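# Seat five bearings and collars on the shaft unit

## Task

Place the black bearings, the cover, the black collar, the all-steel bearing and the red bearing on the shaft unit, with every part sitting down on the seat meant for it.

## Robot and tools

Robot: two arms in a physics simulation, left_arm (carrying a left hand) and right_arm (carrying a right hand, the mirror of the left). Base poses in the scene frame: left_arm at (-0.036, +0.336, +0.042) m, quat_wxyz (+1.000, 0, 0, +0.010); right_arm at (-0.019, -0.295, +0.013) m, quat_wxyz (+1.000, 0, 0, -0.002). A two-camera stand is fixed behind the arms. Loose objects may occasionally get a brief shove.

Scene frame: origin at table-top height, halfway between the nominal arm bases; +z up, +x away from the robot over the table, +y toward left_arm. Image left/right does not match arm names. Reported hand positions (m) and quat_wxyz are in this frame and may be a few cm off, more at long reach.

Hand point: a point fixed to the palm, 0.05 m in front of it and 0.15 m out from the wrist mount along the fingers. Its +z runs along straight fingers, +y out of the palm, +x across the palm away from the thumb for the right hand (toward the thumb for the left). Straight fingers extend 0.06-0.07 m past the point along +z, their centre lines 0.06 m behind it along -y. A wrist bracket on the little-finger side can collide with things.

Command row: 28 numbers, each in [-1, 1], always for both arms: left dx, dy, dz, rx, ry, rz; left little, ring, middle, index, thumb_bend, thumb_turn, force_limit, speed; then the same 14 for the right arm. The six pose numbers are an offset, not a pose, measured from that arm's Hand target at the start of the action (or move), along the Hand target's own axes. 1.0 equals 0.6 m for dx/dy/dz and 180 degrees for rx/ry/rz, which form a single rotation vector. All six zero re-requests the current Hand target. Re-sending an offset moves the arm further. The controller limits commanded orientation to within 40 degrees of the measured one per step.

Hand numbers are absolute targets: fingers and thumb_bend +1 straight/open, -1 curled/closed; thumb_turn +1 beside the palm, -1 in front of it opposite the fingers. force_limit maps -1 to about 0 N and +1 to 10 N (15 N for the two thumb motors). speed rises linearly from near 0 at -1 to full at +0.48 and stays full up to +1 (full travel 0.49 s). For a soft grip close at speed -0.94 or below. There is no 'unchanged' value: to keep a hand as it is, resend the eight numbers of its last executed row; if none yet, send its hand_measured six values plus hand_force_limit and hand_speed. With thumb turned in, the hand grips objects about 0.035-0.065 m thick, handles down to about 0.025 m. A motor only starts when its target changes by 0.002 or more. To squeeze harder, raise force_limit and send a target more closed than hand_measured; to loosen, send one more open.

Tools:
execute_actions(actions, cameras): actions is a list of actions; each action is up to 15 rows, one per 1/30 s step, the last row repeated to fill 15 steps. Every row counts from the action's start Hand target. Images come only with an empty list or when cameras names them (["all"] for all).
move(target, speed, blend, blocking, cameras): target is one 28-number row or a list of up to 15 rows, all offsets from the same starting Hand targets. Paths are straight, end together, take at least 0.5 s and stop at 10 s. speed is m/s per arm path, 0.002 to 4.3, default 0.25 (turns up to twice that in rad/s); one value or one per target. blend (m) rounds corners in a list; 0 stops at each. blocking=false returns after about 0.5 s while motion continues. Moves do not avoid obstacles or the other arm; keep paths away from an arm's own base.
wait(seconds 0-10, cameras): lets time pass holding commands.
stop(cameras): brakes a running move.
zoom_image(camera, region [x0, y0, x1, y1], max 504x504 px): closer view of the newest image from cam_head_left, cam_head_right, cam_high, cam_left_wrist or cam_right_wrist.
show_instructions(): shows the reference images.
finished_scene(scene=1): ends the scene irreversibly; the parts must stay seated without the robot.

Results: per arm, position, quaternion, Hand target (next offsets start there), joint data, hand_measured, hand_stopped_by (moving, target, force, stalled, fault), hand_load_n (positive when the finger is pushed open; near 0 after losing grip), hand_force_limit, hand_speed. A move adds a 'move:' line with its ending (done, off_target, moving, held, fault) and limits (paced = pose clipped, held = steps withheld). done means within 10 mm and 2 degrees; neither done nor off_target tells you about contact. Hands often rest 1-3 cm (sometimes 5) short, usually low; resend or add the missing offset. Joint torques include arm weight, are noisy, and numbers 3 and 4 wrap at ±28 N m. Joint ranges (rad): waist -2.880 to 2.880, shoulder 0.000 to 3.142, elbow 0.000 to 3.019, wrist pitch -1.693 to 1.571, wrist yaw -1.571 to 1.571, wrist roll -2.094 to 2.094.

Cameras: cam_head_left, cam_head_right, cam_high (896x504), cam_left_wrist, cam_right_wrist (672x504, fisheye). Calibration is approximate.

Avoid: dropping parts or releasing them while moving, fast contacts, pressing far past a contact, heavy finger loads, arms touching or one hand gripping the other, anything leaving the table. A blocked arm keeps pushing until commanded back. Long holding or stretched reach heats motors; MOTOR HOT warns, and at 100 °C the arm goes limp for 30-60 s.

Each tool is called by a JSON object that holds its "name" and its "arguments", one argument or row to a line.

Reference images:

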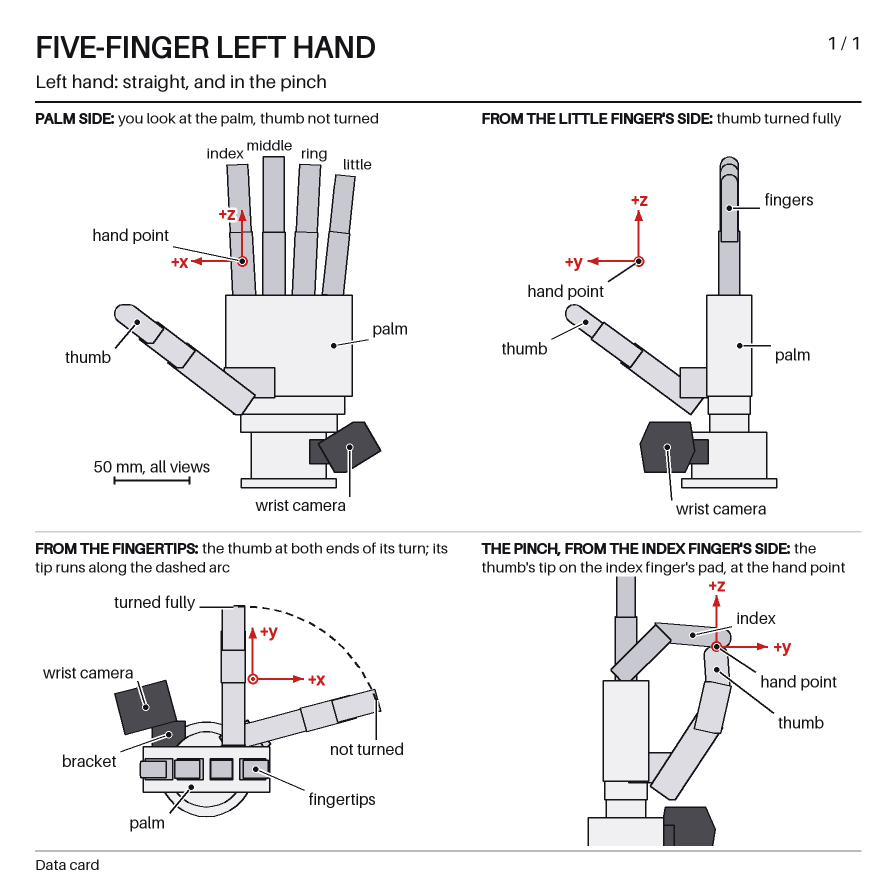

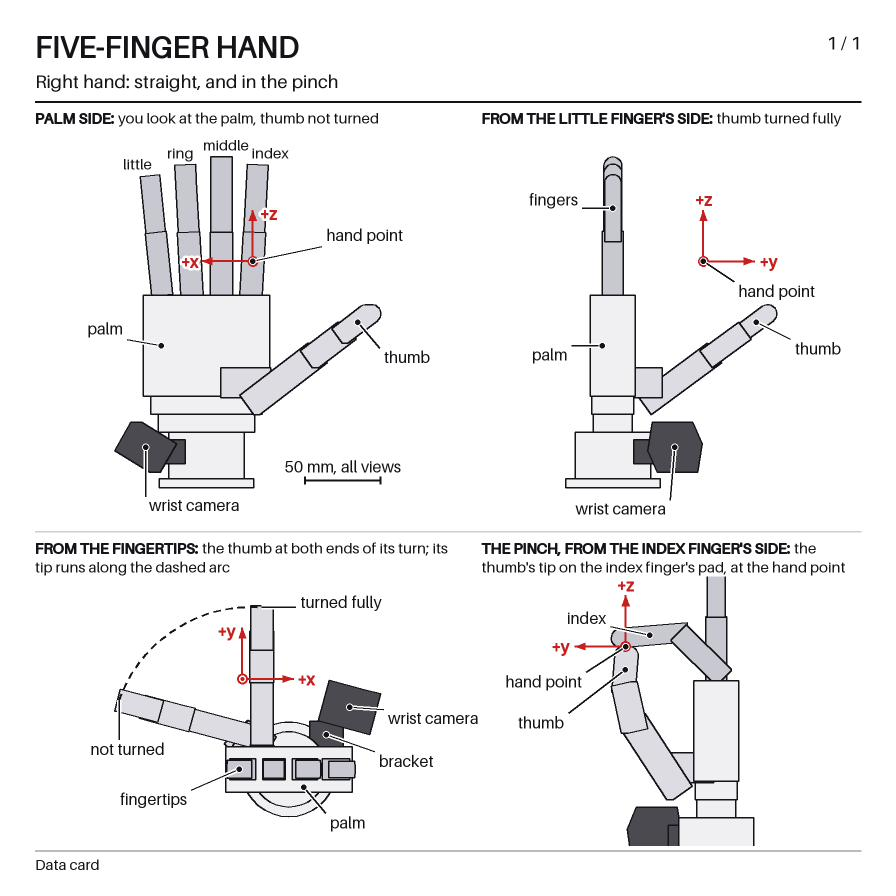

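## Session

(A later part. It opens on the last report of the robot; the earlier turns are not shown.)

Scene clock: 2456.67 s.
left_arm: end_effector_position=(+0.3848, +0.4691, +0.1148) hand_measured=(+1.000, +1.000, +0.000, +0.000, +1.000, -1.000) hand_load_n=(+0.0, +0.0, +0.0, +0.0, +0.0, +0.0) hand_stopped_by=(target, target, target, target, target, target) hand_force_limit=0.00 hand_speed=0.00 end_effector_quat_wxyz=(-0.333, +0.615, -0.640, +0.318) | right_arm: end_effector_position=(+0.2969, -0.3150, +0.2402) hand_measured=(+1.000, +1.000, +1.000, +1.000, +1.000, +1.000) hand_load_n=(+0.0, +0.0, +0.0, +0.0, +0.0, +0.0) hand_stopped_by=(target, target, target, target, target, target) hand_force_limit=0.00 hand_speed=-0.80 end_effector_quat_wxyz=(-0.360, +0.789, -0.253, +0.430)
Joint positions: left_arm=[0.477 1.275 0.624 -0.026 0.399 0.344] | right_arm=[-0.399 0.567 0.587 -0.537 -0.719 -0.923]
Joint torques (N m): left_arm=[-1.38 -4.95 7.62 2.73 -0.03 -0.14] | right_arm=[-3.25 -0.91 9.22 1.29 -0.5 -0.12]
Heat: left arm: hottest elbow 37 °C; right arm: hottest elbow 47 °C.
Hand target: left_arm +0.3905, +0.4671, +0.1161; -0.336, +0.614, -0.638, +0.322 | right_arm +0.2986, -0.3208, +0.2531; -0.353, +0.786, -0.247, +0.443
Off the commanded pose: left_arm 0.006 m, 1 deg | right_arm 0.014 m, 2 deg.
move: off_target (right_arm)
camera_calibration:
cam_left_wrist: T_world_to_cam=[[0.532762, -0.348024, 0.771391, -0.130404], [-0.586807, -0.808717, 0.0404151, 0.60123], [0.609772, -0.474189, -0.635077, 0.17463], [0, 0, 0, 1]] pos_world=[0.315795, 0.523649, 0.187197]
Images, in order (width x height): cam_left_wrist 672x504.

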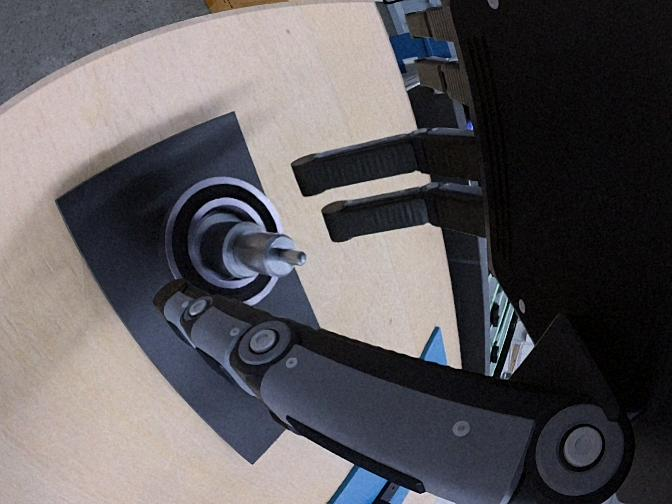

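{"name": "move", "arguments": {
  "target": [
    [0.0167, 0.0393, 0.0275, 0, 0, 0, 1, 1, 0, 0, 1, -1, 0, 0, 0, 0, 0, 0, 0, 0, 1, 1, 1, 1, 1, 1, 0, -0.8]
  ],
  "speed": [0.1],
  "cameras": ["cam_left_wrist"]
}}

{"name": "zoom_image", "arguments": {
  "camera": "cam_left_wrist",
  "region": [130, 110, 390, 340]
}}

Scene clock: 2470.63 s.
left_arm: end_effector_position=(+0.3857, +0.4609, +0.0869) hand_measured=(+1.000, +1.000, +0.000, +0.000, +1.000, -1.000) hand_load_n=(+0.0, +0.0, +0.0, +0.0, +0.0, +0.0) hand_stopped_by=(target, target, target, target, target, target) hand_force_limit=0.00 hand_speed=0.00 end_effector_quat_wxyz=(-0.334, +0.615, -0.640, +0.318) | right_arm: end_effector_position=(+0.2969, -0.3150, +0.2402) hand_measured=(+1.000, +1.000, +1.000, +1.000, +1.000, +1.000) hand_load_n=(+0.0, +0.0, +0.0, +0.0, +0.0, +0.0) hand_stopped_by=(target, target, target, target, target, target) hand_force_limit=0.00 hand_speed=-0.80 end_effector_quat_wxyz=(-0.360, +0.789, -0.253, +0.430)
Joint positions: left_arm=[0.454 1.332 0.577 0.088 0.38 0.329] | right_arm=[-0.399 0.567 0.587 -0.537 -0.719 -0.923]
Joint torques (N m): left_arm=[-1.61 -4.95 6.99 2.7 -0.04 -0.14] | right_arm=[-3.31 -0.97 9.31 1.26 -0.51 -0.13]
Heat: left arm: hottest elbow 36 °C; right arm: hottest elbow 47 °C.
Hand target: left_arm +0.3905, +0.4580, +0.0870; -0.336, +0.613, -0.638, +0.322 | right_arm +0.2986, -0.3208, +0.2531; -0.353, +0.786, -0.247, +0.443
Off the commanded pose: left_arm 0.006 m, 1 deg | right_arm 0.014 m, 2 deg.
move: off_target (right_arm)
camera_calibration:
cam_left_wrist: T_world_to_cam=[[0.53098, -0.349459, 0.771971, -0.110966], [-0.58683, -0.808842, 0.0374859, 0.596512], [0.611303, -0.47292, -0.634552, 0.151279], [0, 0, 0, 1]] pos_world=[0.316495, 0.515248, 0.159297]
Images, in order (width x height): cam_left_wrist 672x504.

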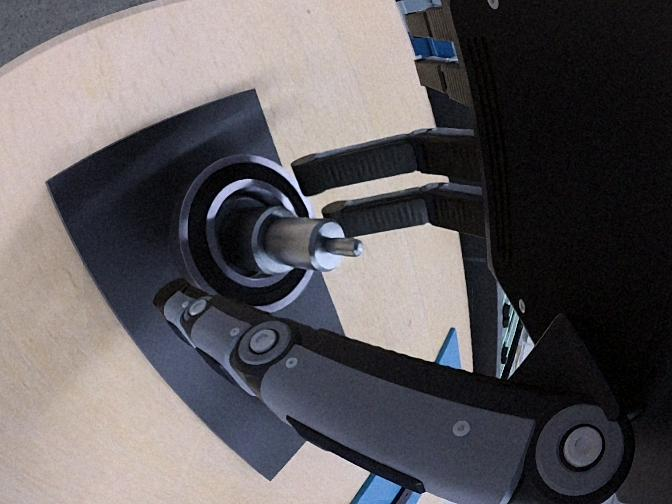

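Scaled by 1.938 from the camera's 672x504 image, which has a finer 960x720 frame.

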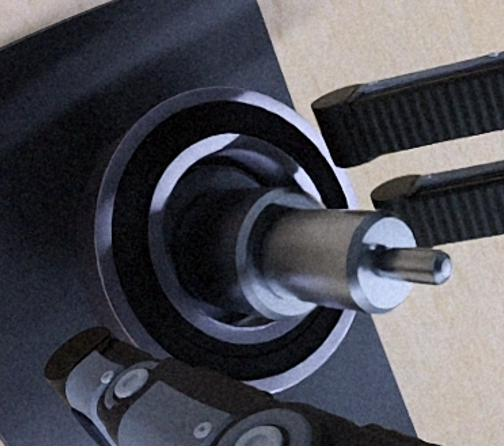

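{"name": "move", "arguments": {
  "target": [
    [0.0006, 0.0137, 0.0095, 0, 0, 0, 1, 1, 0, 0, 1, -1, 0, 0, 0, 0, 0, 0, 0, 0, 1, 1, 1, 1, 1, 1, 0, -0.8]
  ],
  "speed": [0.06],
  "cameras": ["cam_left_wrist"]
}}

{"name": "zoom_image", "arguments": {
  "camera": "cam_left_wrist",
  "region": [130, 110, 390, 340]
}}

Scene clock: 2483.97 s.
left_arm: end_effector_position=(+0.3869, +0.4615, +0.0788) hand_measured=(+1.000, +1.000, +0.000, +0.000, +1.000, -1.000) hand_load_n=(+0.0, +0.0, +0.0, +0.0, +0.0, +0.5) hand_stopped_by=(target, target, target, target, target, target) hand_force_limit=0.00 hand_speed=0.00 end_effector_quat_wxyz=(-0.336, +0.614, -0.639, +0.319) | right_arm: end_effector_position=(+0.2969, -0.3150, +0.2402) hand_measured=(+1.000, +1.000, +1.000, +1.000, +1.000, +1.000) hand_load_n=(+0.0, +0.0, +0.0, +0.0, +0.0, +0.0) hand_stopped_by=(target, target, target, target, target, target) hand_force_limit=0.00 hand_speed=-0.80 end_effector_quat_wxyz=(-0.360, +0.789, -0.253, +0.430)
Joint positions: left_arm=[0.454 1.357 0.567 0.126 0.38 0.328] | right_arm=[-0.399 0.567 0.587 -0.537 -0.719 -0.923]
Joint torques (N m): left_arm=[-1.61 -5.07 6.61 2.82 -0.04 -0.14] | right_arm=[-3.25 -0.56 9.31 1.31 -0.53 -0.14]
Heat: left arm: hottest elbow 36 °C; right arm: hottest elbow 47 °C.
Hand target: left_arm +0.3906, +0.4580, +0.0771; -0.336, +0.614, -0.638, +0.322 | right_arm +0.2986, -0.3208, +0.2531; -0.353, +0.786, -0.247, +0.443
Off the commanded pose: left_arm 0.005 m, 0 deg | right_arm 0.014 m, 2 deg.
move: off_target (right_arm)
camera_calibration:
cam_left_wrist: T_world_to_cam=[[0.528273, -0.349956, 0.773601, -0.103993], [-0.586182, -0.809461, 0.0341118, 0.598378], [0.614262, -0.471492, -0.632754, 0.143752], [0, 0, 0, 1]] pos_world=[0.317394, 0.515748, 0.150997]
Images, in order (width x height): cam_left_wrist 672x504.

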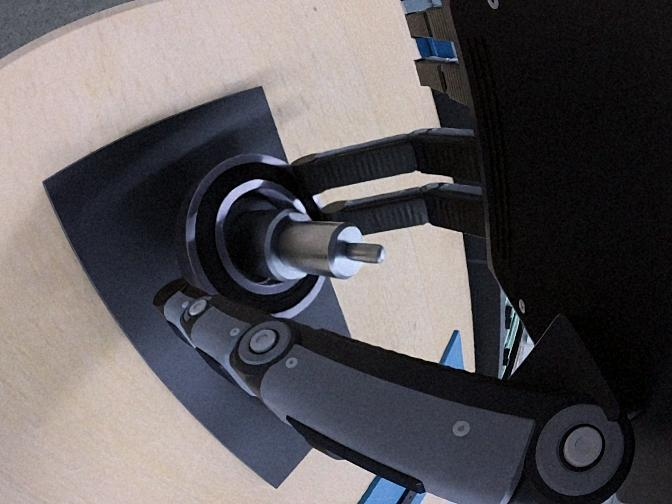

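Scaled by 1.938 from the camera's 672x504 image, which has a finer 960x720 frame.

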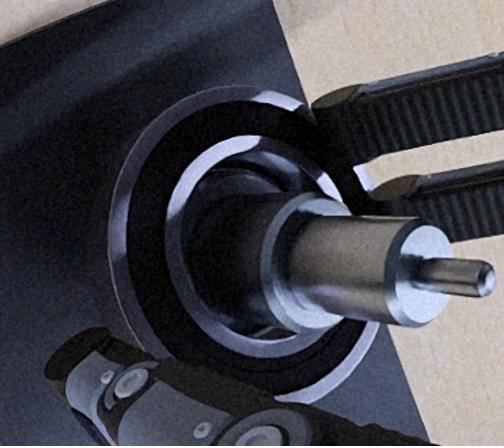

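{"name": "move", "arguments": {
  "target": [
    [0.0006, 0.0165, 0.0114, 0, 0, 0, 1, 1, 0, 0, 1, -1, 0, 0, 0, 0, 0, 0, 0, 0, 1, 1, 1, 1, 1, 1, 0, -0.8]
  ],
  "speed": [0.05],
  "cameras": ["cam_left_wrist"]
}}

{"name": "zoom_image", "arguments": {
  "camera": "cam_left_wrist",
  "region": [130, 110, 390, 340]
}}

Scene clock: 2494.03 s.
left_arm: end_effector_position=(+0.3923, +0.4642, +0.0760) hand_measured=(+1.000, +1.000, +0.000, +0.000, +1.000, -1.000) hand_load_n=(+0.0, +0.0, +0.0, +0.0, +0.5, +0.0) hand_stopped_by=(target, target, target, target, target, target) hand_force_limit=0.00 hand_speed=0.00 end_effector_quat_wxyz=(-0.346, +0.609, -0.637, +0.322) | right_arm: end_effector_position=(+0.2969, -0.3150, +0.2402) hand_measured=(+1.000, +1.000, +1.000, +1.000, +1.000, +1.000) hand_load_n=(+0.0, +0.0, +0.0, +0.0, +0.0, +0.0) hand_stopped_by=(target, target, target, target, target, target) hand_force_limit=0.00 hand_speed=-0.80 end_effector_quat_wxyz=(-0.360, +0.789, -0.253, +0.430)
Joint positions: left_arm=[0.454 1.378 0.563 0.175 0.38 0.327] | right_arm=[-0.399 0.567 0.587 -0.537 -0.719 -0.923]
Joint torques (N m): left_arm=[-1.61 -4.25 5.78 2.65 -0.05 -0.13] | right_arm=[-2.78 -0.67 9.26 1.28 -0.53 -0.11]
Heat: left arm: hottest elbow 35 °C; right arm: hottest elbow 47 °C.
Hand target: left_arm +0.3906, +0.4581, +0.0650; -0.336, +0.613, -0.638, +0.322 | right_arm +0.2986, -0.3208, +0.2531; -0.353, +0.786, -0.247, +0.443
Off the commanded pose: left_arm 0.013 m, 1 deg | right_arm 0.014 m, 2 deg.
move: off_target (left_arm, right_arm)
camera_calibration:
cam_left_wrist: T_world_to_cam=[[0.512225, -0.357876, 0.780737, -0.0942815], [-0.58647, -0.809858, 0.0135456, 0.605728], [0.627438, -0.464817, -0.624713, 0.131087], [0, 0, 0, 1]] pos_world=[0.321286, 0.517744, 0.147296]
Images, in order (width x height): cam_left_wrist 672x504.

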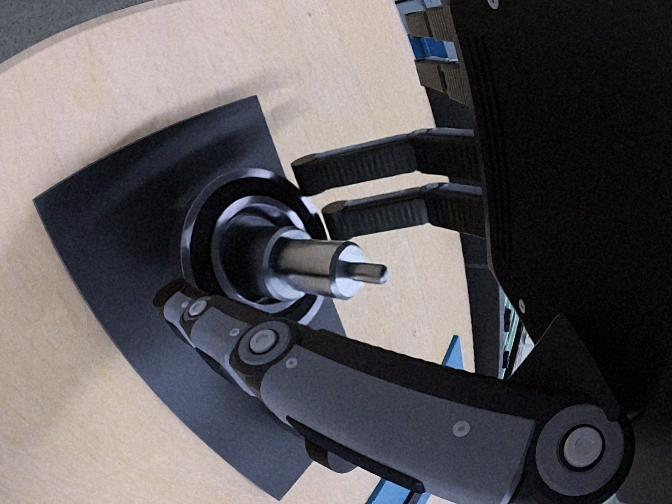

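Scaled by 1.938 from the camera's 672x504 image, which has a finer 960x720 frame.

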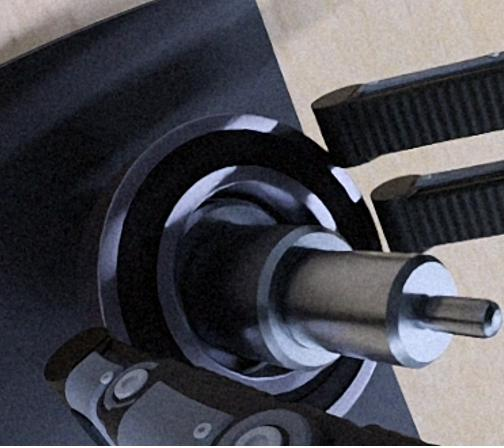

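{"name": "move", "arguments": {
  "target": [
    [-0.0039, -0.0961, -0.0663, 0, 0, 0, 1, 1, 0, 0, 1, -1, 0, 0, 0, 0, 0, 0, 0, 0, 1, 1, 1, 1, 1, 1, 0, -0.8],
    [0.0318, -0.1517, 0.0125, 0, 0, 0, 1, 1, 1, 1, 1, -1, 0, 0, 0, 0, 0, 0, 0, 0, 1, 1, 1, 1, 1, 1, 0, -0.8],
    [0.0337, -0.1037, 0.0457, 0, 0, 0, 1, 1, 1, 1, 1, -1, 0, 0, 0, 0, 0, 0, 0, 0, 1, 1, 1, 1, 1, 1, 0, -0.8]
  ],
  "speed": [0.08, 0.12, 0.08],
  "cameras": ["cam_left_wrist"]
}}

{"name": "zoom_image", "arguments": {
  "camera": "cam_left_wrist",
  "region": [60, 130, 320, 360]
}}

Scene clock: 2563.63 s.
left_arm: end_effector_position=(+0.4392, +0.4374, +0.0963) hand_measured=(+1.000, +1.000, +1.000, +1.000, +1.000, -1.000) hand_load_n=(+0.0, +0.0, +0.0, +0.0, +0.0, +0.0) hand_stopped_by=(target, target, target, target, target, target) hand_force_limit=0.00 hand_speed=0.00 end_effector_quat_wxyz=(-0.330, +0.616, -0.641, +0.316) | right_arm: end_effector_position=(+0.2969, -0.3150, +0.2402) hand_measured=(+1.000, +1.000, +1.000, +1.000, +1.000, +1.000) hand_load_n=(+0.0, +0.0, +0.0, +0.0, +0.0, +0.0) hand_stopped_by=(target, target, target, target, target, target) hand_force_limit=0.00 hand_speed=-0.80 end_effector_quat_wxyz=(-0.360, +0.789, -0.253, +0.430)
Joint positions: left_arm=[0.333 1.416 0.692 0.073 0.283 0.251] | right_arm=[-0.399 0.567 0.587 -0.537 -0.719 -0.923]
Joint torques (N m): left_arm=[-1.44 -6.36 7.88 2.71 -0.08 -0.14] | right_arm=[-2.9 -0.91 9.28 1.35 -0.53 -0.13]
Heat: left arm: hottest elbow 33 °C; right arm: hottest elbow 47 °C.
Hand target: left_arm +0.4481, +0.4355, +0.1002; -0.336, +0.613, -0.638, +0.322 | right_arm +0.2986, -0.3208, +0.2531; -0.353, +0.786, -0.247, +0.443
Off the commanded pose: left_arm 0.010 m, 1 deg | right_arm 0.014 m, 2 deg.
move: off_target (right_arm); target 2's new numbers were sent with left_arm's hand 0.035 m and 3 deg from that target
camera_calibration:
cam_left_wrist: T_world_to_cam=[[0.537883, -0.347326, 0.768145, -0.158404], [-0.586469, -0.808721, 0.044994, 0.607662], [0.605587, -0.474694, -0.638693, 0.117208], [0, 0, 0, 1]] pos_world=[0.370598, 0.49205, 0.169196]
Images, in order (width x height): cam_left_wrist 672x504.

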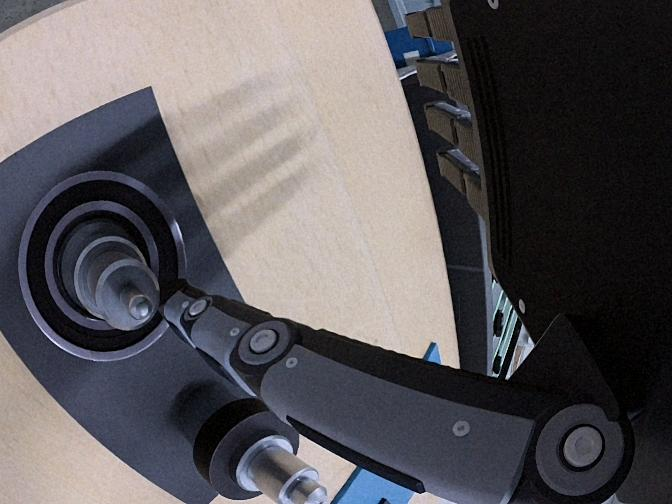

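Scaled by 1.938 from the camera's 672x504 image, which has a finer 960x720 frame.

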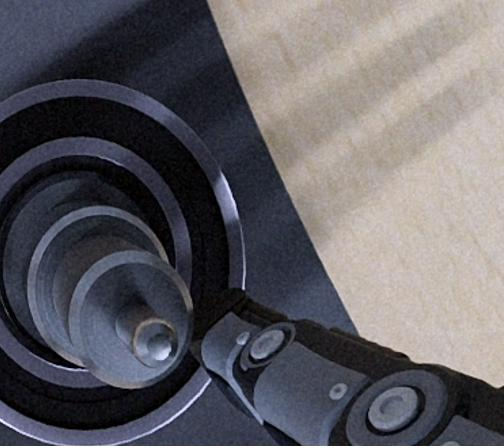

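{"name": "move", "arguments": {
  "target": [
    [0.0012, 0.0302, 0.0208, 0, 0, 0, 1, 1, 1, 1, 1, -1, 0, 0, 0, 0, 0, 0, 0, 0, 1, 1, 1, 1, 1, 1, 0, -0.8]
  ],
  "speed": [0.05],
  "cameras": ["cam_left_wrist"]
}}

{"name": "zoom_image", "arguments": {
  "camera": "cam_left_wrist",
  "region": [60, 130, 320, 360]
}}

Scene clock: 2579.13 s.
left_arm: end_effector_position=(+0.4441, +0.4391, +0.0795) hand_measured=(+1.000, +1.000, +1.000, +1.000, +1.000, -1.000) hand_load_n=(+0.0, +0.0, +0.0, +0.0, +0.0, +0.0) hand_stopped_by=(target, target, target, target, target, target) hand_force_limit=0.00 hand_speed=0.00 end_effector_quat_wxyz=(-0.335, +0.615, -0.640, +0.318) | right_arm: end_effector_position=(+0.2969, -0.3150, +0.2402) hand_measured=(+1.000, +1.000, +1.000, +1.000, +1.000, +1.000) hand_load_n=(+0.0, +0.0, +0.0, +0.0, +0.0, +0.0) hand_stopped_by=(target, target, target, target, target, target) hand_force_limit=0.00 hand_speed=-0.80 end_effector_quat_wxyz=(-0.360, +0.789, -0.253, +0.430)
Joint positions: left_arm=[0.332 1.467 0.679 0.148 0.282 0.25] | right_arm=[-0.399 0.567 0.587 -0.537 -0.719 -0.923]
Joint torques (N m): left_arm=[-1.49 -6.42 6.67 2.88 -0.06 -0.13] | right_arm=[-2.78 -1.03 9.24 1.32 -0.52 -0.11]
Heat: left arm: hottest elbow 33 °C; right arm: hottest elbow 47 °C.
Hand target: left_arm +0.4479, +0.4355, +0.0781; -0.336, +0.613, -0.638, +0.322 | right_arm +0.2986, -0.3208, +0.2531; -0.353, +0.786, -0.247, +0.443
Off the commanded pose: left_arm 0.006 m, 1 deg | right_arm 0.014 m, 2 deg.
move: off_target (right_arm)
camera_calibration:
cam_left_wrist: T_world_to_cam=[[0.530068, -0.349571, 0.772547, -0.143423], [-0.58619, -0.809375, 0.0359676, 0.613486], [0.612706, -0.471925, -0.633939, 0.0994752], [0, 0, 0, 1]] pos_world=[0.374694, 0.493348, 0.151797]
Images, in order (width x height): cam_left_wrist 672x504.

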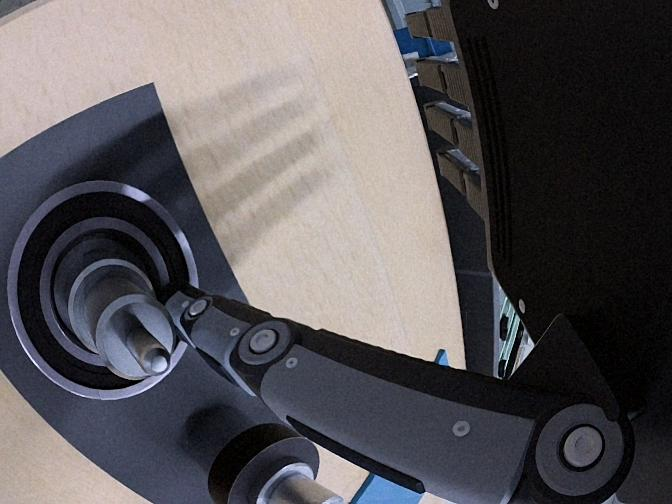

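Scaled by 1.938 from the camera's 672x504 image, which has a finer 960x720 frame.

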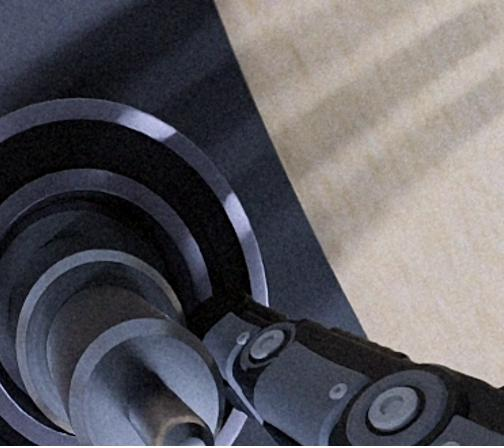

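{"name": "move", "arguments": {
  "target": [
    [0.0012, 0.0247, 0.017, 0, 0, 0, 1, 1, 1, 1, 1, -1, 0, 0, 0, 0, 0, 0, 0, 0, 1, 1, 1, 1, 1, 1, 0, -0.8]
  ],
  "speed": [0.05],
  "cameras": ["cam_left_wrist"]
}}

{"name": "zoom_image", "arguments": {
  "camera": "cam_left_wrist",
  "region": [40, 130, 300, 360]
}}

Scene clock: 2586.90 s.
left_arm: end_effector_position=(+0.4509, +0.4406, +0.0761) hand_measured=(+1.000, +1.000, +1.000, +1.000, +1.000, -1.000) hand_load_n=(+0.0, +0.0, +0.0, +0.0, +0.5, +0.5) hand_stopped_by=(target, target, target, target, target, target) hand_force_limit=0.00 hand_speed=0.00 end_effector_quat_wxyz=(-0.347, +0.610, -0.634, +0.326) | right_arm: end_effector_position=(+0.2969, -0.3150, +0.2402) hand_measured=(+1.000, +1.000, +1.000, +1.000, +1.000, +1.000) hand_load_n=(+0.0, +0.0, +0.0, +0.0, -0.5, +0.0) hand_stopped_by=(target, target, target, target, target, target) hand_force_limit=0.00 hand_speed=-0.80 end_effector_quat_wxyz=(-0.360, +0.789, -0.253, +0.430)
Joint positions: left_arm=[0.331 1.491 0.671 0.213 0.282 0.241] | right_arm=[-0.399 0.567 0.587 -0.537 -0.719 -0.923]
Joint torques (N m): left_arm=[-1.26 -5.07 5.83 2.67 -0.1 -0.03] | right_arm=[-2.78 -1.03 9.24 1.26 -0.52 -0.11]
Heat: left arm: hottest elbow 34 °C; right arm: hottest elbow 47 °C.
Hand target: left_arm +0.4479, +0.4352, +0.0600; -0.336, +0.614, -0.638, +0.322 | right_arm +0.2986, -0.3208, +0.2531; -0.353, +0.786, -0.247, +0.443
Off the commanded pose: left_arm 0.017 m, 1 deg | right_arm 0.014 m, 2 deg.
move: off_target (left_arm, right_arm)
camera_calibration:
cam_left_wrist: T_world_to_cam=[[0.506885, -0.350768, 0.787419, -0.13411], [-0.58359, -0.811928, 0.0139885, 0.620556], [0.634421, -0.46662, -0.616259, 0.0804572], [0, 0, 0, 1]] pos_world=[0.379085, 0.494348, 0.146503]
Images, in order (width x height): cam_left_wrist 672x504.

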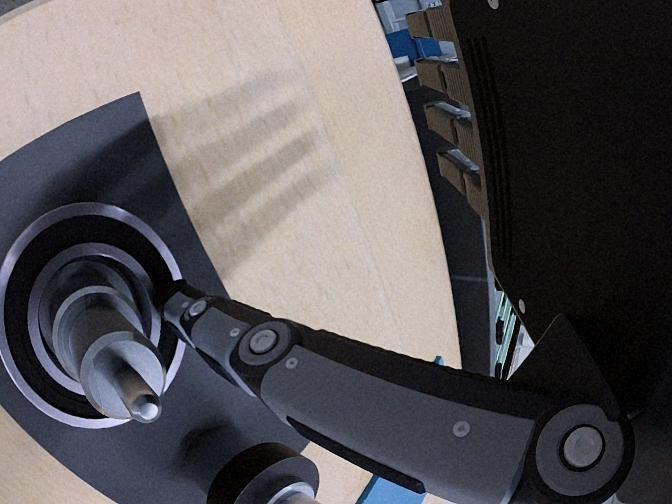

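Scaled by 1.938 from the camera's 672x504 image, which has a finer 960x720 frame.

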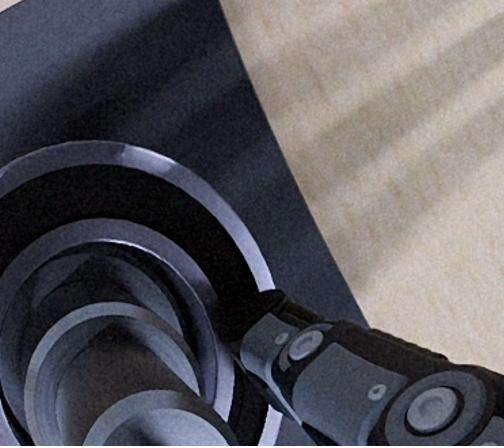

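{"name": "move", "arguments": {
  "target": [
    [0.0012, 0.0275, 0.019, 0, 0, 0, 1, 1, 1, 1, 1, -1, 0, 0, 0, 0, 0, 0, 0, 0, 1, 1, 1, 1, 1, 1, 0, -0.8]
  ],
  "speed": [0.05],
  "cameras": ["cam_left_wrist"]
}}

{"name": "zoom_image", "arguments": {
  "camera": "cam_left_wrist",
  "region": [0, 150, 260, 450]
}}

Scene clock: 2595.03 s.
left_arm: end_effector_position=(+0.4625, +0.4395, +0.0655) hand_measured=(+1.000, +1.000, +1.000, +1.000, +0.998, -1.000) hand_load_n=(-0.5, +0.0, +0.0, +0.0, -4.5, -1.0) hand_stopped_by=(target, target, target, target, target, target) hand_force_limit=0.00 hand_speed=0.00 end_effector_quat_wxyz=(-0.359, +0.601, -0.629, +0.337) | right_arm: end_effector_position=(+0.2969, -0.3150, +0.2402) hand_measured=(+1.000, +1.000, +1.000, +1.000, +1.000, +1.000) hand_load_n=(+0.0, +0.0, +0.0, +0.0, +0.0, +0.0) hand_stopped_by=(target, target, target, target, target, target) hand_force_limit=0.00 hand_speed=-0.80 end_effector_quat_wxyz=(-0.360, +0.789, -0.253, +0.430)
Joint positions: left_arm=[0.323 1.546 0.665 0.313 0.285 0.232] | right_arm=[-0.399 0.567 0.587 -0.537 -0.719 -0.923]
Joint torques (N m): left_arm=[-0.85 -5.71 4.77 1.47 -0.18 0.06] | right_arm=[-3.02 -1.03 9.28 1.26 -0.5 -0.12]
Heat: left arm: hottest elbow 34 °C; right arm: hottest elbow 47 °C.
Hand target: left_arm +0.4481, +0.4352, +0.0401; -0.336, +0.613, -0.638, +0.323 | right_arm +0.2986, -0.3208, +0.2531; -0.353, +0.786, -0.247, +0.443
Off the commanded pose: left_arm 0.030 m, 4 deg | right_arm 0.014 m, 2 deg.
move: off_target (left_arm, right_arm)
camera_calibration:
cam_left_wrist: T_world_to_cam=[[0.475057, -0.357102, 0.804238, -0.115618], [-0.588113, -0.808695, -0.0116867, 0.628904], [0.654556, -0.467431, -0.594192, 0.055497], [0, 0, 0, 1]] pos_world=[0.388466, 0.493245, 0.13331]
Images, in order (width x height): cam_left_wrist 672x504.

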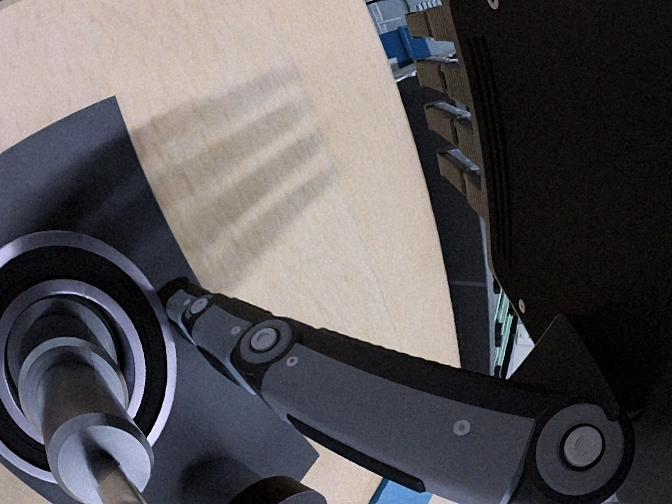

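Scaled by 1.680 from the camera's 672x504 image, which has a finer 960x720 frame.

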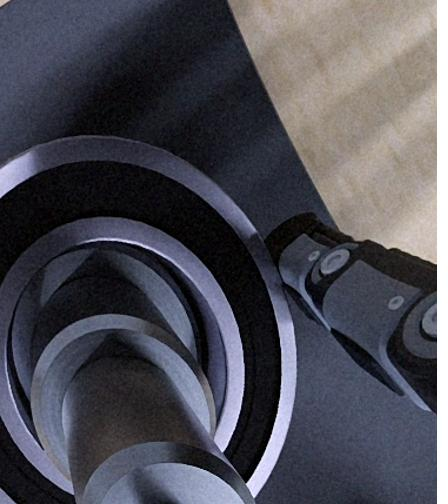

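{"name": "move", "arguments": {
  "target": [
    [-0.0045, -0.1098, -0.0757, 0, 0, 0, 1, 1, 1, 1, 1, -1, 0, 0, 0, 0, 0, 0, 0, 0, 1, 1, 1, 1, 1, 1, 0, -0.8],
    [-0.14, 0.015, -0.25, 0.0144, 0, -0.0129, 1, 1, 1, 1, 1, 1, 0, 0, 0, 0, 0, 0, 0, 0, 1, 1, 1, 1, 1, 1, 0, -0.8]
  ],
  "speed": [0.1, 0.2],
  "cameras": ["cam_left_wrist"]
}}

{"name": "zoom_image", "arguments": {
  "camera": "cam_left_wrist",
  "region": [200, 60, 460, 260]
}}

Scene clock: 2605.53 s.
left_arm: end_effector_position=(+0.3224, +0.5153, +0.1146) hand_measured=(+1.000, +1.000, +1.000, +1.000, +1.000, +1.000) hand_load_n=(+0.5, +0.0, +0.0, -0.5, +0.0, +0.0) hand_stopped_by=(target, target, target, target, target, target) hand_force_limit=0.00 hand_speed=0.00 end_effector_quat_wxyz=(-0.336, +0.622, -0.617, +0.346) | right_arm: end_effector_position=(+0.2969, -0.3150, +0.2402) hand_measured=(+1.000, +1.000, +1.000, +1.000, +1.000, +1.000) hand_load_n=(+0.0, +0.0, +0.0, +0.0, +0.0, +0.0) hand_stopped_by=(target, target, target, target, target, target) hand_force_limit=0.00 hand_speed=-0.80 end_effector_quat_wxyz=(-0.360, +0.789, -0.253, +0.430)
Joint positions: left_arm=[0.735 1.211 0.555 -0.064 0.625 0.456] | right_arm=[-0.399 0.567 0.587 -0.537 -0.719 -0.923]
Joint torques (N m): left_arm=[0.03 -5.54 7.65 1.48 0.27 0.12] | right_arm=[-2.96 -0.67 9.25 1.22 -0.53 -0.11]
Heat: left arm: hottest elbow 33 °C; right arm: hottest elbow 47 °C.
Hand target: left_arm +0.3211, +0.5193, +0.1203; -0.343, +0.618, -0.618, +0.344 | right_arm +0.2986, -0.3208, +0.2531; -0.353, +0.786, -0.247, +0.443
Off the commanded pose: left_arm 0.007 m, 1 deg | right_arm 0.014 m, 2 deg.
move: off_target (right_arm)
camera_calibration:
cam_left_wrist: T_world_to_cam=[[0.500012, -0.297195, 0.813426, -0.101358], [-0.571836, -0.818694, 0.0523868, 0.600855], [0.650378, -0.49134, -0.579304, 0.223843], [0, 0, 0, 1]] pos_world=[0.248688, 0.571777, 0.180644]
Images, in order (width x height): cam_left_wrist 672x504.

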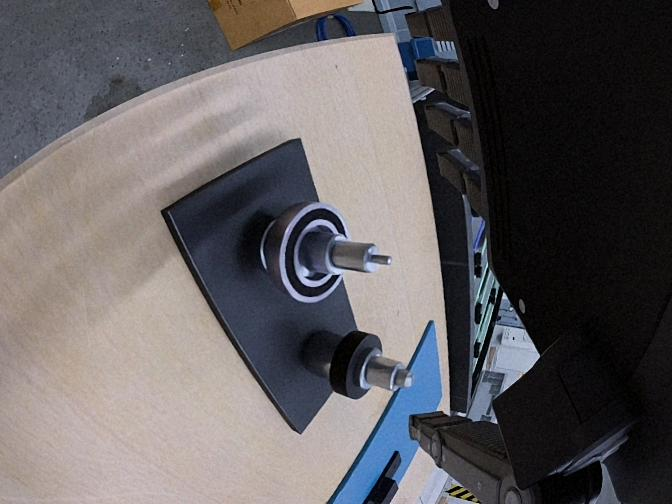

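Scaled by 1.938 from the camera's 672x504 image, which has a finer 960x720 frame.

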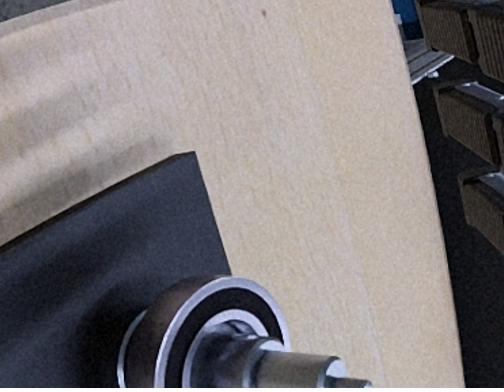

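{"name": "zoom_image", "arguments": {
  "camera": "cam_left_wrist",
  "region": [240, 190, 400, 320]
}}

Scaled by 3.150 from the camera's 672x504 image, which has a finer 960x720 frame.

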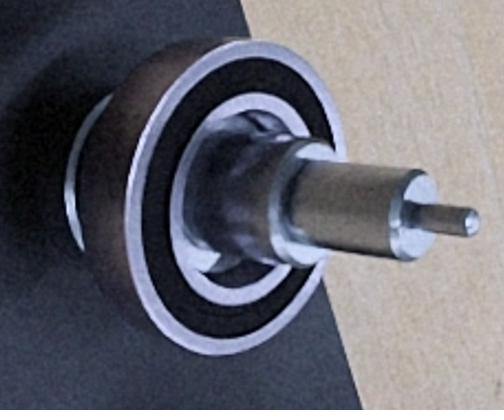

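{"name": "move", "arguments": {
  "target": [
    [0.1038, -0.0758, 0.09, -0.0144, 0, 0.0129, 1, 1, 0.4, 0.4, 1, -1, 0, 0, 0, 0, 0, 0, 0, 0, 1, 1, 1, 1, 1, 1, 0, -0.8],
    [0.1038, 0.002, 0.1387, -0.0144, 0, 0.0129, 1, 1, 0.4, 0.4, 1, -1, 0, 0, 0, 0, 0, 0, 0, 0, 1, 1, 1, 1, 1, 1, 0, -0.8]
  ],
  "speed": [0.15, 0.08],
  "cameras": ["cam_left_wrist"]
}}

{"name": "zoom_image", "arguments": {
  "camera": "cam_left_wrist",
  "region": [150, 120, 390, 340]
}}

Scene clock: 2647.60 s.
left_arm: end_effector_position=(+0.3862, +0.4595, +0.0747) hand_measured=(+1.000, +1.000, +0.400, +0.400, +1.000, -1.000) hand_load_n=(+0.0, +0.0, +0.0, +0.0, +0.0, +0.0) hand_stopped_by=(target, target, target, target, target, target) hand_force_limit=0.00 hand_speed=0.00 end_effector_quat_wxyz=(-0.333, +0.615, -0.640, +0.318) | right_arm: end_effector_position=(+0.2969, -0.3150, +0.2402) hand_measured=(+1.000, +1.000, +1.000, +1.000, +1.000, +1.000) hand_load_n=(+0.0, +0.0, +0.0, +0.0, +0.0, +0.0) hand_stopped_by=(target, target, target, target, target, target) hand_force_limit=0.00 hand_speed=-0.80 end_effector_quat_wxyz=(-0.360, +0.789, -0.253, +0.430)
Joint positions: left_arm=[0.45 1.365 0.563 0.134 0.377 0.326] | right_arm=[-0.399 0.567 0.587 -0.537 -0.719 -0.923]
Joint torques (N m): left_arm=[-1.38 -5.19 6.75 2.73 -0.04 -0.14] | right_arm=[-3.02 -0.79 9.2 1.32 -0.53 -0.1]
Heat: left arm: hottest elbow 35 °C; right arm: hottest elbow 47 °C.
Hand target: left_arm +0.3912, +0.4570, +0.0754; -0.336, +0.613, -0.638, +0.323 | right_arm +0.2986, -0.3208, +0.2531; -0.353, +0.786, -0.247, +0.443
Off the commanded pose: left_arm 0.006 m, 1 deg | right_arm 0.014 m, 2 deg.
move: off_target (right_arm)
camera_calibration:
cam_left_wrist: T_world_to_cam=[[0.531607, -0.349033, 0.771732, -0.102704], [-0.587208, -0.808504, 0.0388334, 0.596018], [0.610394, -0.473811, -0.634761, 0.143333], [0, 0, 0, 1]] pos_world=[0.317095, 0.513949, 0.147097]
Images, in order (width x height): cam_left_wrist 672x504.

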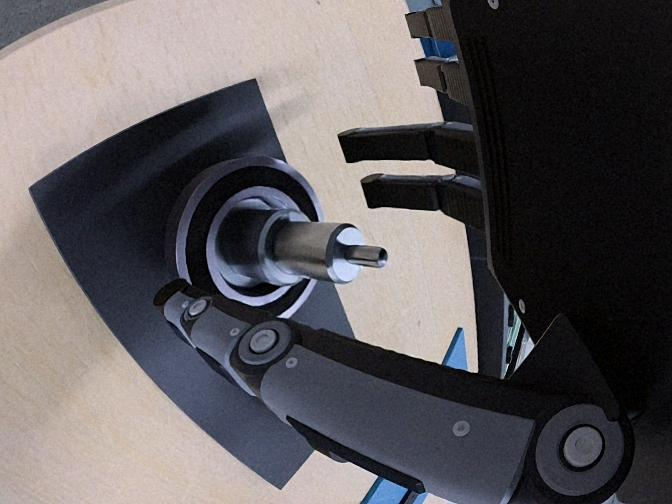

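Scaled by 2.100 from the camera's 672x504 image, which has a finer 960x720 frame.

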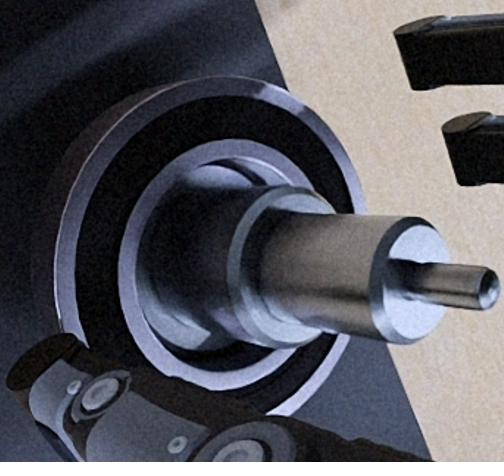

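{"name": "move", "arguments": {
  "target": [
    [0.0005, 0.0085, 0.0085, 0, 0, 0, 1, 1, 0.4, 0.4, 1, -1, 0, 0, 0, 0, 0, 0, 0, 0, 1, 1, 1, 1, 1, 1, 0, -0.8],
    [0.0005, 0.0085, 0.0085, 0, 0, 0, 1, 1, -0.15, -0.15, 1, -1, -0.3, -0.85, 0, 0, 0, 0, 0, 0, 1, 1, 1, 1, 1, 1, 0, -0.8]
  ],
  "speed": [0.05, 0.05],
  "cameras": ["cam_left_wrist"]
}}

{"name": "zoom_image", "arguments": {
  "camera": "cam_left_wrist",
  "region": [150, 120, 390, 340]
}}

Scene clock: 2684.30 s.
left_arm: end_effector_position=(+0.3909, +0.4605, +0.0744) hand_measured=(+1.000, +1.000, +0.012, -0.150, +1.000, -1.000) hand_load_n=(+0.0, +0.0, +0.0, +0.0, +0.0, +0.0) hand_stopped_by=(target, target, force, target, target, target) hand_force_limit=-0.30 hand_speed=-0.85 end_effector_quat_wxyz=(-0.340, +0.613, -0.636, +0.322) | right_arm: end_effector_position=(+0.2969, -0.3150, +0.2402) hand_measured=(+1.000, +1.000, +1.000, +1.000, +1.000, +1.000) hand_load_n=(+0.5, +0.0, +0.0, +0.0, +0.0, -0.5) hand_stopped_by=(target, target, target, target, target, target) hand_force_limit=0.00 hand_speed=-0.80 end_effector_quat_wxyz=(-0.360, +0.789, -0.253, +0.430)
Joint positions: left_arm=[0.448 1.377 0.561 0.168 0.376 0.317] | right_arm=[-0.399 0.567 0.587 -0.537 -0.719 -0.923]
Joint torques (N m): left_arm=[-1.38 -4.48 6.43 2.56 -0.07 -0.06] | right_arm=[-3.02 -0.91 9.28 1.37 -0.5 -0.13]
Heat: left arm: hottest elbow 34 °C; right arm: hottest elbow 48 °C.
Hand target: left_arm +0.3925, +0.4569, +0.0682; -0.336, +0.613, -0.638, +0.322 | right_arm +0.2986, -0.3208, +0.2531; -0.353, +0.786, -0.247, +0.443
Off the commanded pose: left_arm 0.007 m, 0 deg | right_arm 0.014 m, 2 deg.
move: off_target (right_arm)
camera_calibration:
cam_left_wrist: T_world_to_cam=[[0.519503, -0.348824, 0.780025, -0.100571], [-0.584579, -0.810897, 0.0267037, 0.60073], [0.623205, -0.469859, -0.625179, 0.133232], [0, 0, 0, 1]] pos_world=[0.32039, 0.514649, 0.1457]
Images, in order (width x height): cam_left_wrist 672x504.

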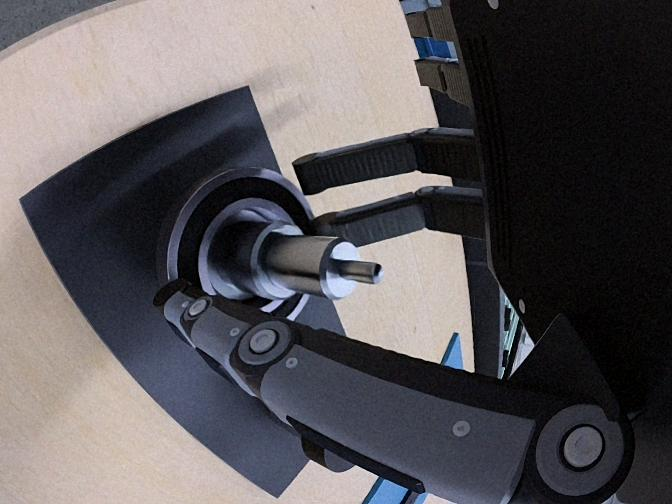

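Scaled by 2.100 from the camera's 672x504 image, which has a finer 960x720 frame.

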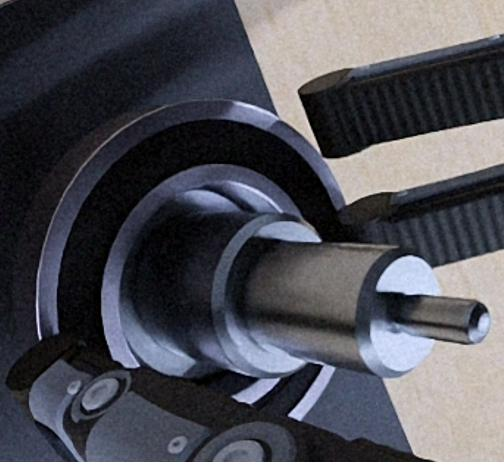

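{"name": "move", "arguments": {
  "target": [
    [-0.0008, -0.0192, -0.0133, 0, 0, 0, 1, 1, 0.4, 0.4, 1, -1, 0, 0, 0, 0, 0, 0, 0, 0, 1, 1, 1, 1, 1, 1, 0, -0.8],
    [0.0007, -0.0205, -0.0255, 0, 0, 0, 1, 1, 0.4, 0.4, 1, -1, 0, 0, 0, 0, 0, 0, 0, 0, 1, 1, 1, 1, 1, 1, 0, -0.8],
    [0.0017, 0.0057, -0.0075, 0, 0, 0, 1, 1, 0.4, 0.4, 1, -1, 0, 0, 0, 0, 0, 0, 0, 0, 1, 1, 1, 1, 1, 1, 0, -0.8]
  ],
  "speed": [0.06, 0.06, 0.05],
  "cameras": ["cam_left_wrist"]
}}

{"name": "zoom_image", "arguments": {
  "camera": "cam_left_wrist",
  "region": [150, 120, 390, 340]
}}

Scene clock: 2752.93 s.
left_arm: end_effector_position=(+0.3829, +0.4566, +0.0676) hand_measured=(+1.000, +1.000, +0.400, +0.400, +1.000, -1.000) hand_load_n=(+0.0, -0.5, +0.0, +0.0, +0.0, +0.0) hand_stopped_by=(target, target, target, target, target, target) hand_force_limit=0.00 hand_speed=0.00 end_effector_quat_wxyz=(-0.332, +0.617, -0.638, +0.319) | right_arm: end_effector_position=(+0.2969, -0.3150, +0.2402) hand_measured=(+1.000, +1.000, +1.000, +1.000, +1.000, +1.000) hand_load_n=(+0.0, +0.0, +0.0, +0.0, +0.0, -0.5) hand_stopped_by=(target, target, target, target, target, target) hand_force_limit=0.00 hand_speed=-0.80 end_effector_quat_wxyz=(-0.360, +0.789, -0.253, +0.430)
Joint positions: left_arm=[0.448 1.374 0.545 0.162 0.376 0.317] | right_arm=[-0.399 0.567 0.587 -0.537 -0.719 -0.923]
Joint torques (N m): left_arm=[-1.14 -5.25 6.5 2.76 0.1 -0.03] | right_arm=[-2.96 -1.03 9.31 1.31 -0.53 -0.12]
Heat: left arm: hottest elbow 34 °C; right arm: hottest elbow 48 °C.
Hand target: left_arm +0.3868, +0.4560, +0.0679; -0.336, +0.613, -0.638, +0.322 | right_arm +0.2986, -0.3208, +0.2531; -0.353, +0.786, -0.247, +0.443
Off the commanded pose: left_arm 0.004 m, 1 deg | right_arm 0.014 m, 2 deg.
move: off_target (right_arm)
camera_calibration:
cam_left_wrist: T_world_to_cam=[[0.533467, -0.341889, 0.773643, -0.100581], [-0.583697, -0.810768, 0.0441943, 0.591379], [0.612136, -0.47515, -0.632078, 0.139259], [0, 0, 0, 1]] pos_world=[0.313598, 0.511252, 0.139701]
Images, in order (width x height): cam_left_wrist 672x504.

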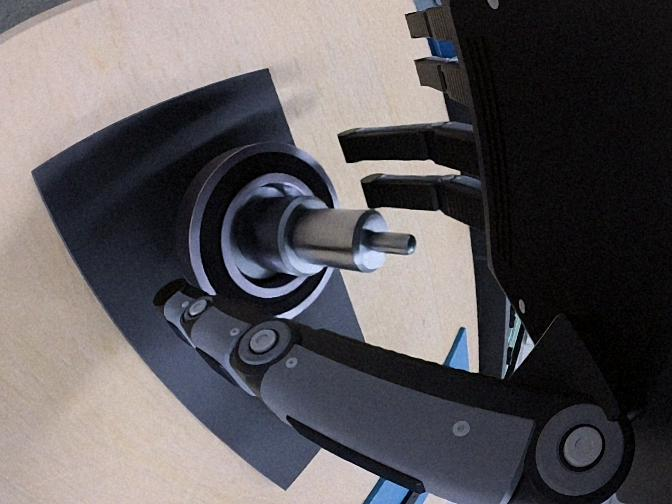

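Scaled by 2.100 from the camera's 672x504 image, which has a finer 960x720 frame.

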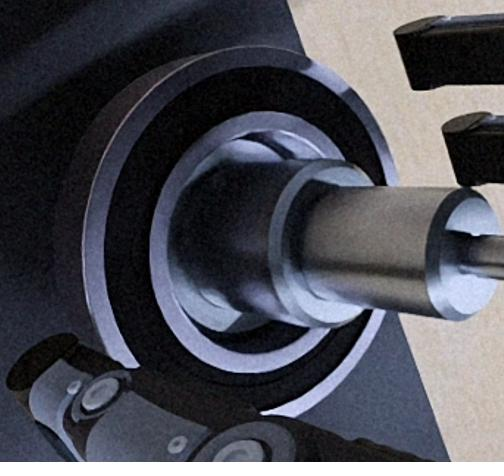

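{"name": "move", "arguments": {
  "target": [
    [0.0, -0.0028, 0.0041, 0, 0, 0, 1, 1, 0.4, 0.4, 1, -1, 0, 0, 0, 0, 0, 0, 0, 0, 1, 1, 1, 1, 1, 1, 0, -0.8],
    [0.0, -0.0028, 0.0041, 0, 0, 0, 1, 1, -0.1, -0.1, 1, -1, 0.0, -0.92, 0, 0, 0, 0, 0, 0, 1, 1, 1, 1, 1, 1, 0, -0.8]
  ],
  "speed": [0.05, 0.05],
  "cameras": ["cam_left_wrist"]
}}

{"name": "zoom_image", "arguments": {
  "camera": "cam_left_wrist",
  "region": [150, 120, 390, 340]
}}

Scene clock: 2767.77 s.
left_arm: end_effector_position=(+0.3850, +0.4571, +0.0669) hand_measured=(+1.000, +1.000, +0.066, +0.020, +1.000, -1.000) hand_load_n=(+0.0, +0.0, +5.5, +6.0, +1.0, +0.0) hand_stopped_by=(target, target, force, force, target, target) hand_force_limit=0.00 hand_speed=-0.92 end_effector_quat_wxyz=(-0.335, +0.616, -0.638, +0.320) | right_arm: end_effector_position=(+0.2969, -0.3150, +0.2402) hand_measured=(+1.000, +1.000, +1.000, +1.000, +1.000, +1.000) hand_load_n=(+0.0, +0.0, +0.0, +0.0, +0.0, +0.0) hand_stopped_by=(target, target, target, target, target, target) hand_force_limit=0.00 hand_speed=-0.80 end_effector_quat_wxyz=(-0.360, +0.789, -0.253, +0.430)
Joint positions: left_arm=[0.447 1.381 0.545 0.176 0.375 0.317] | right_arm=[-0.399 0.567 0.587 -0.537 -0.719 -0.923]
Joint torques (N m): left_arm=[-1.26 -5.13 7.02 2.29 0 -0.06] | right_arm=[-3.08 -0.91 9.32 1.24 -0.53 -0.13]
Heat: left arm: hottest elbow 34 °C; right arm: hottest elbow 48 °C.
Hand target: left_arm +0.3897, +0.4560, +0.0678; -0.336, +0.613, -0.638, +0.322 | right_arm +0.2986, -0.3208, +0.2531; -0.353, +0.786, -0.247, +0.443
Off the commanded pose: left_arm 0.005 m, 0 deg | right_arm 0.014 m, 2 deg.
move: off_target (right_arm)
camera_calibration:
cam_left_wrist: T_world_to_cam=[[0.528729, -0.345039, 0.775496, -0.0978393], [-0.584451, -0.810546, 0.0378416, 0.593658], [0.615518, -0.473247, -0.630217, 0.135495], [0, 0, 0, 1]] pos_world=[0.315295, 0.511551, 0.1388]
Images, in order (width x height): cam_left_wrist 672x504.

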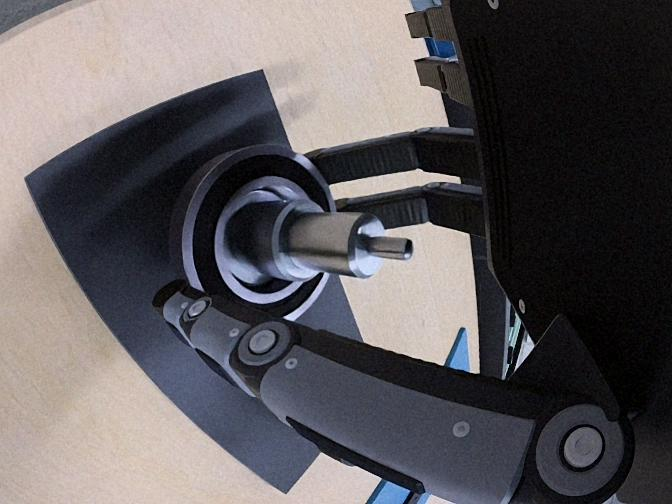

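Scaled by 2.100 from the camera's 672x504 image, which has a finer 960x720 frame.

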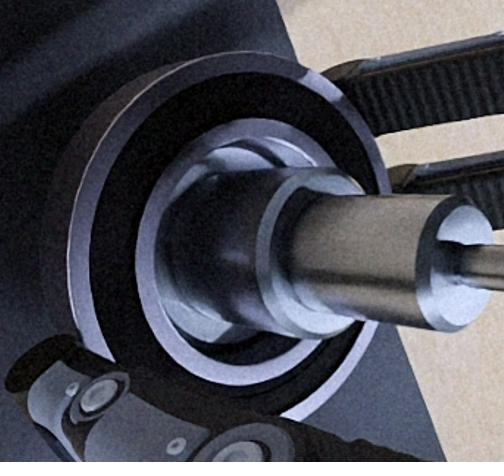

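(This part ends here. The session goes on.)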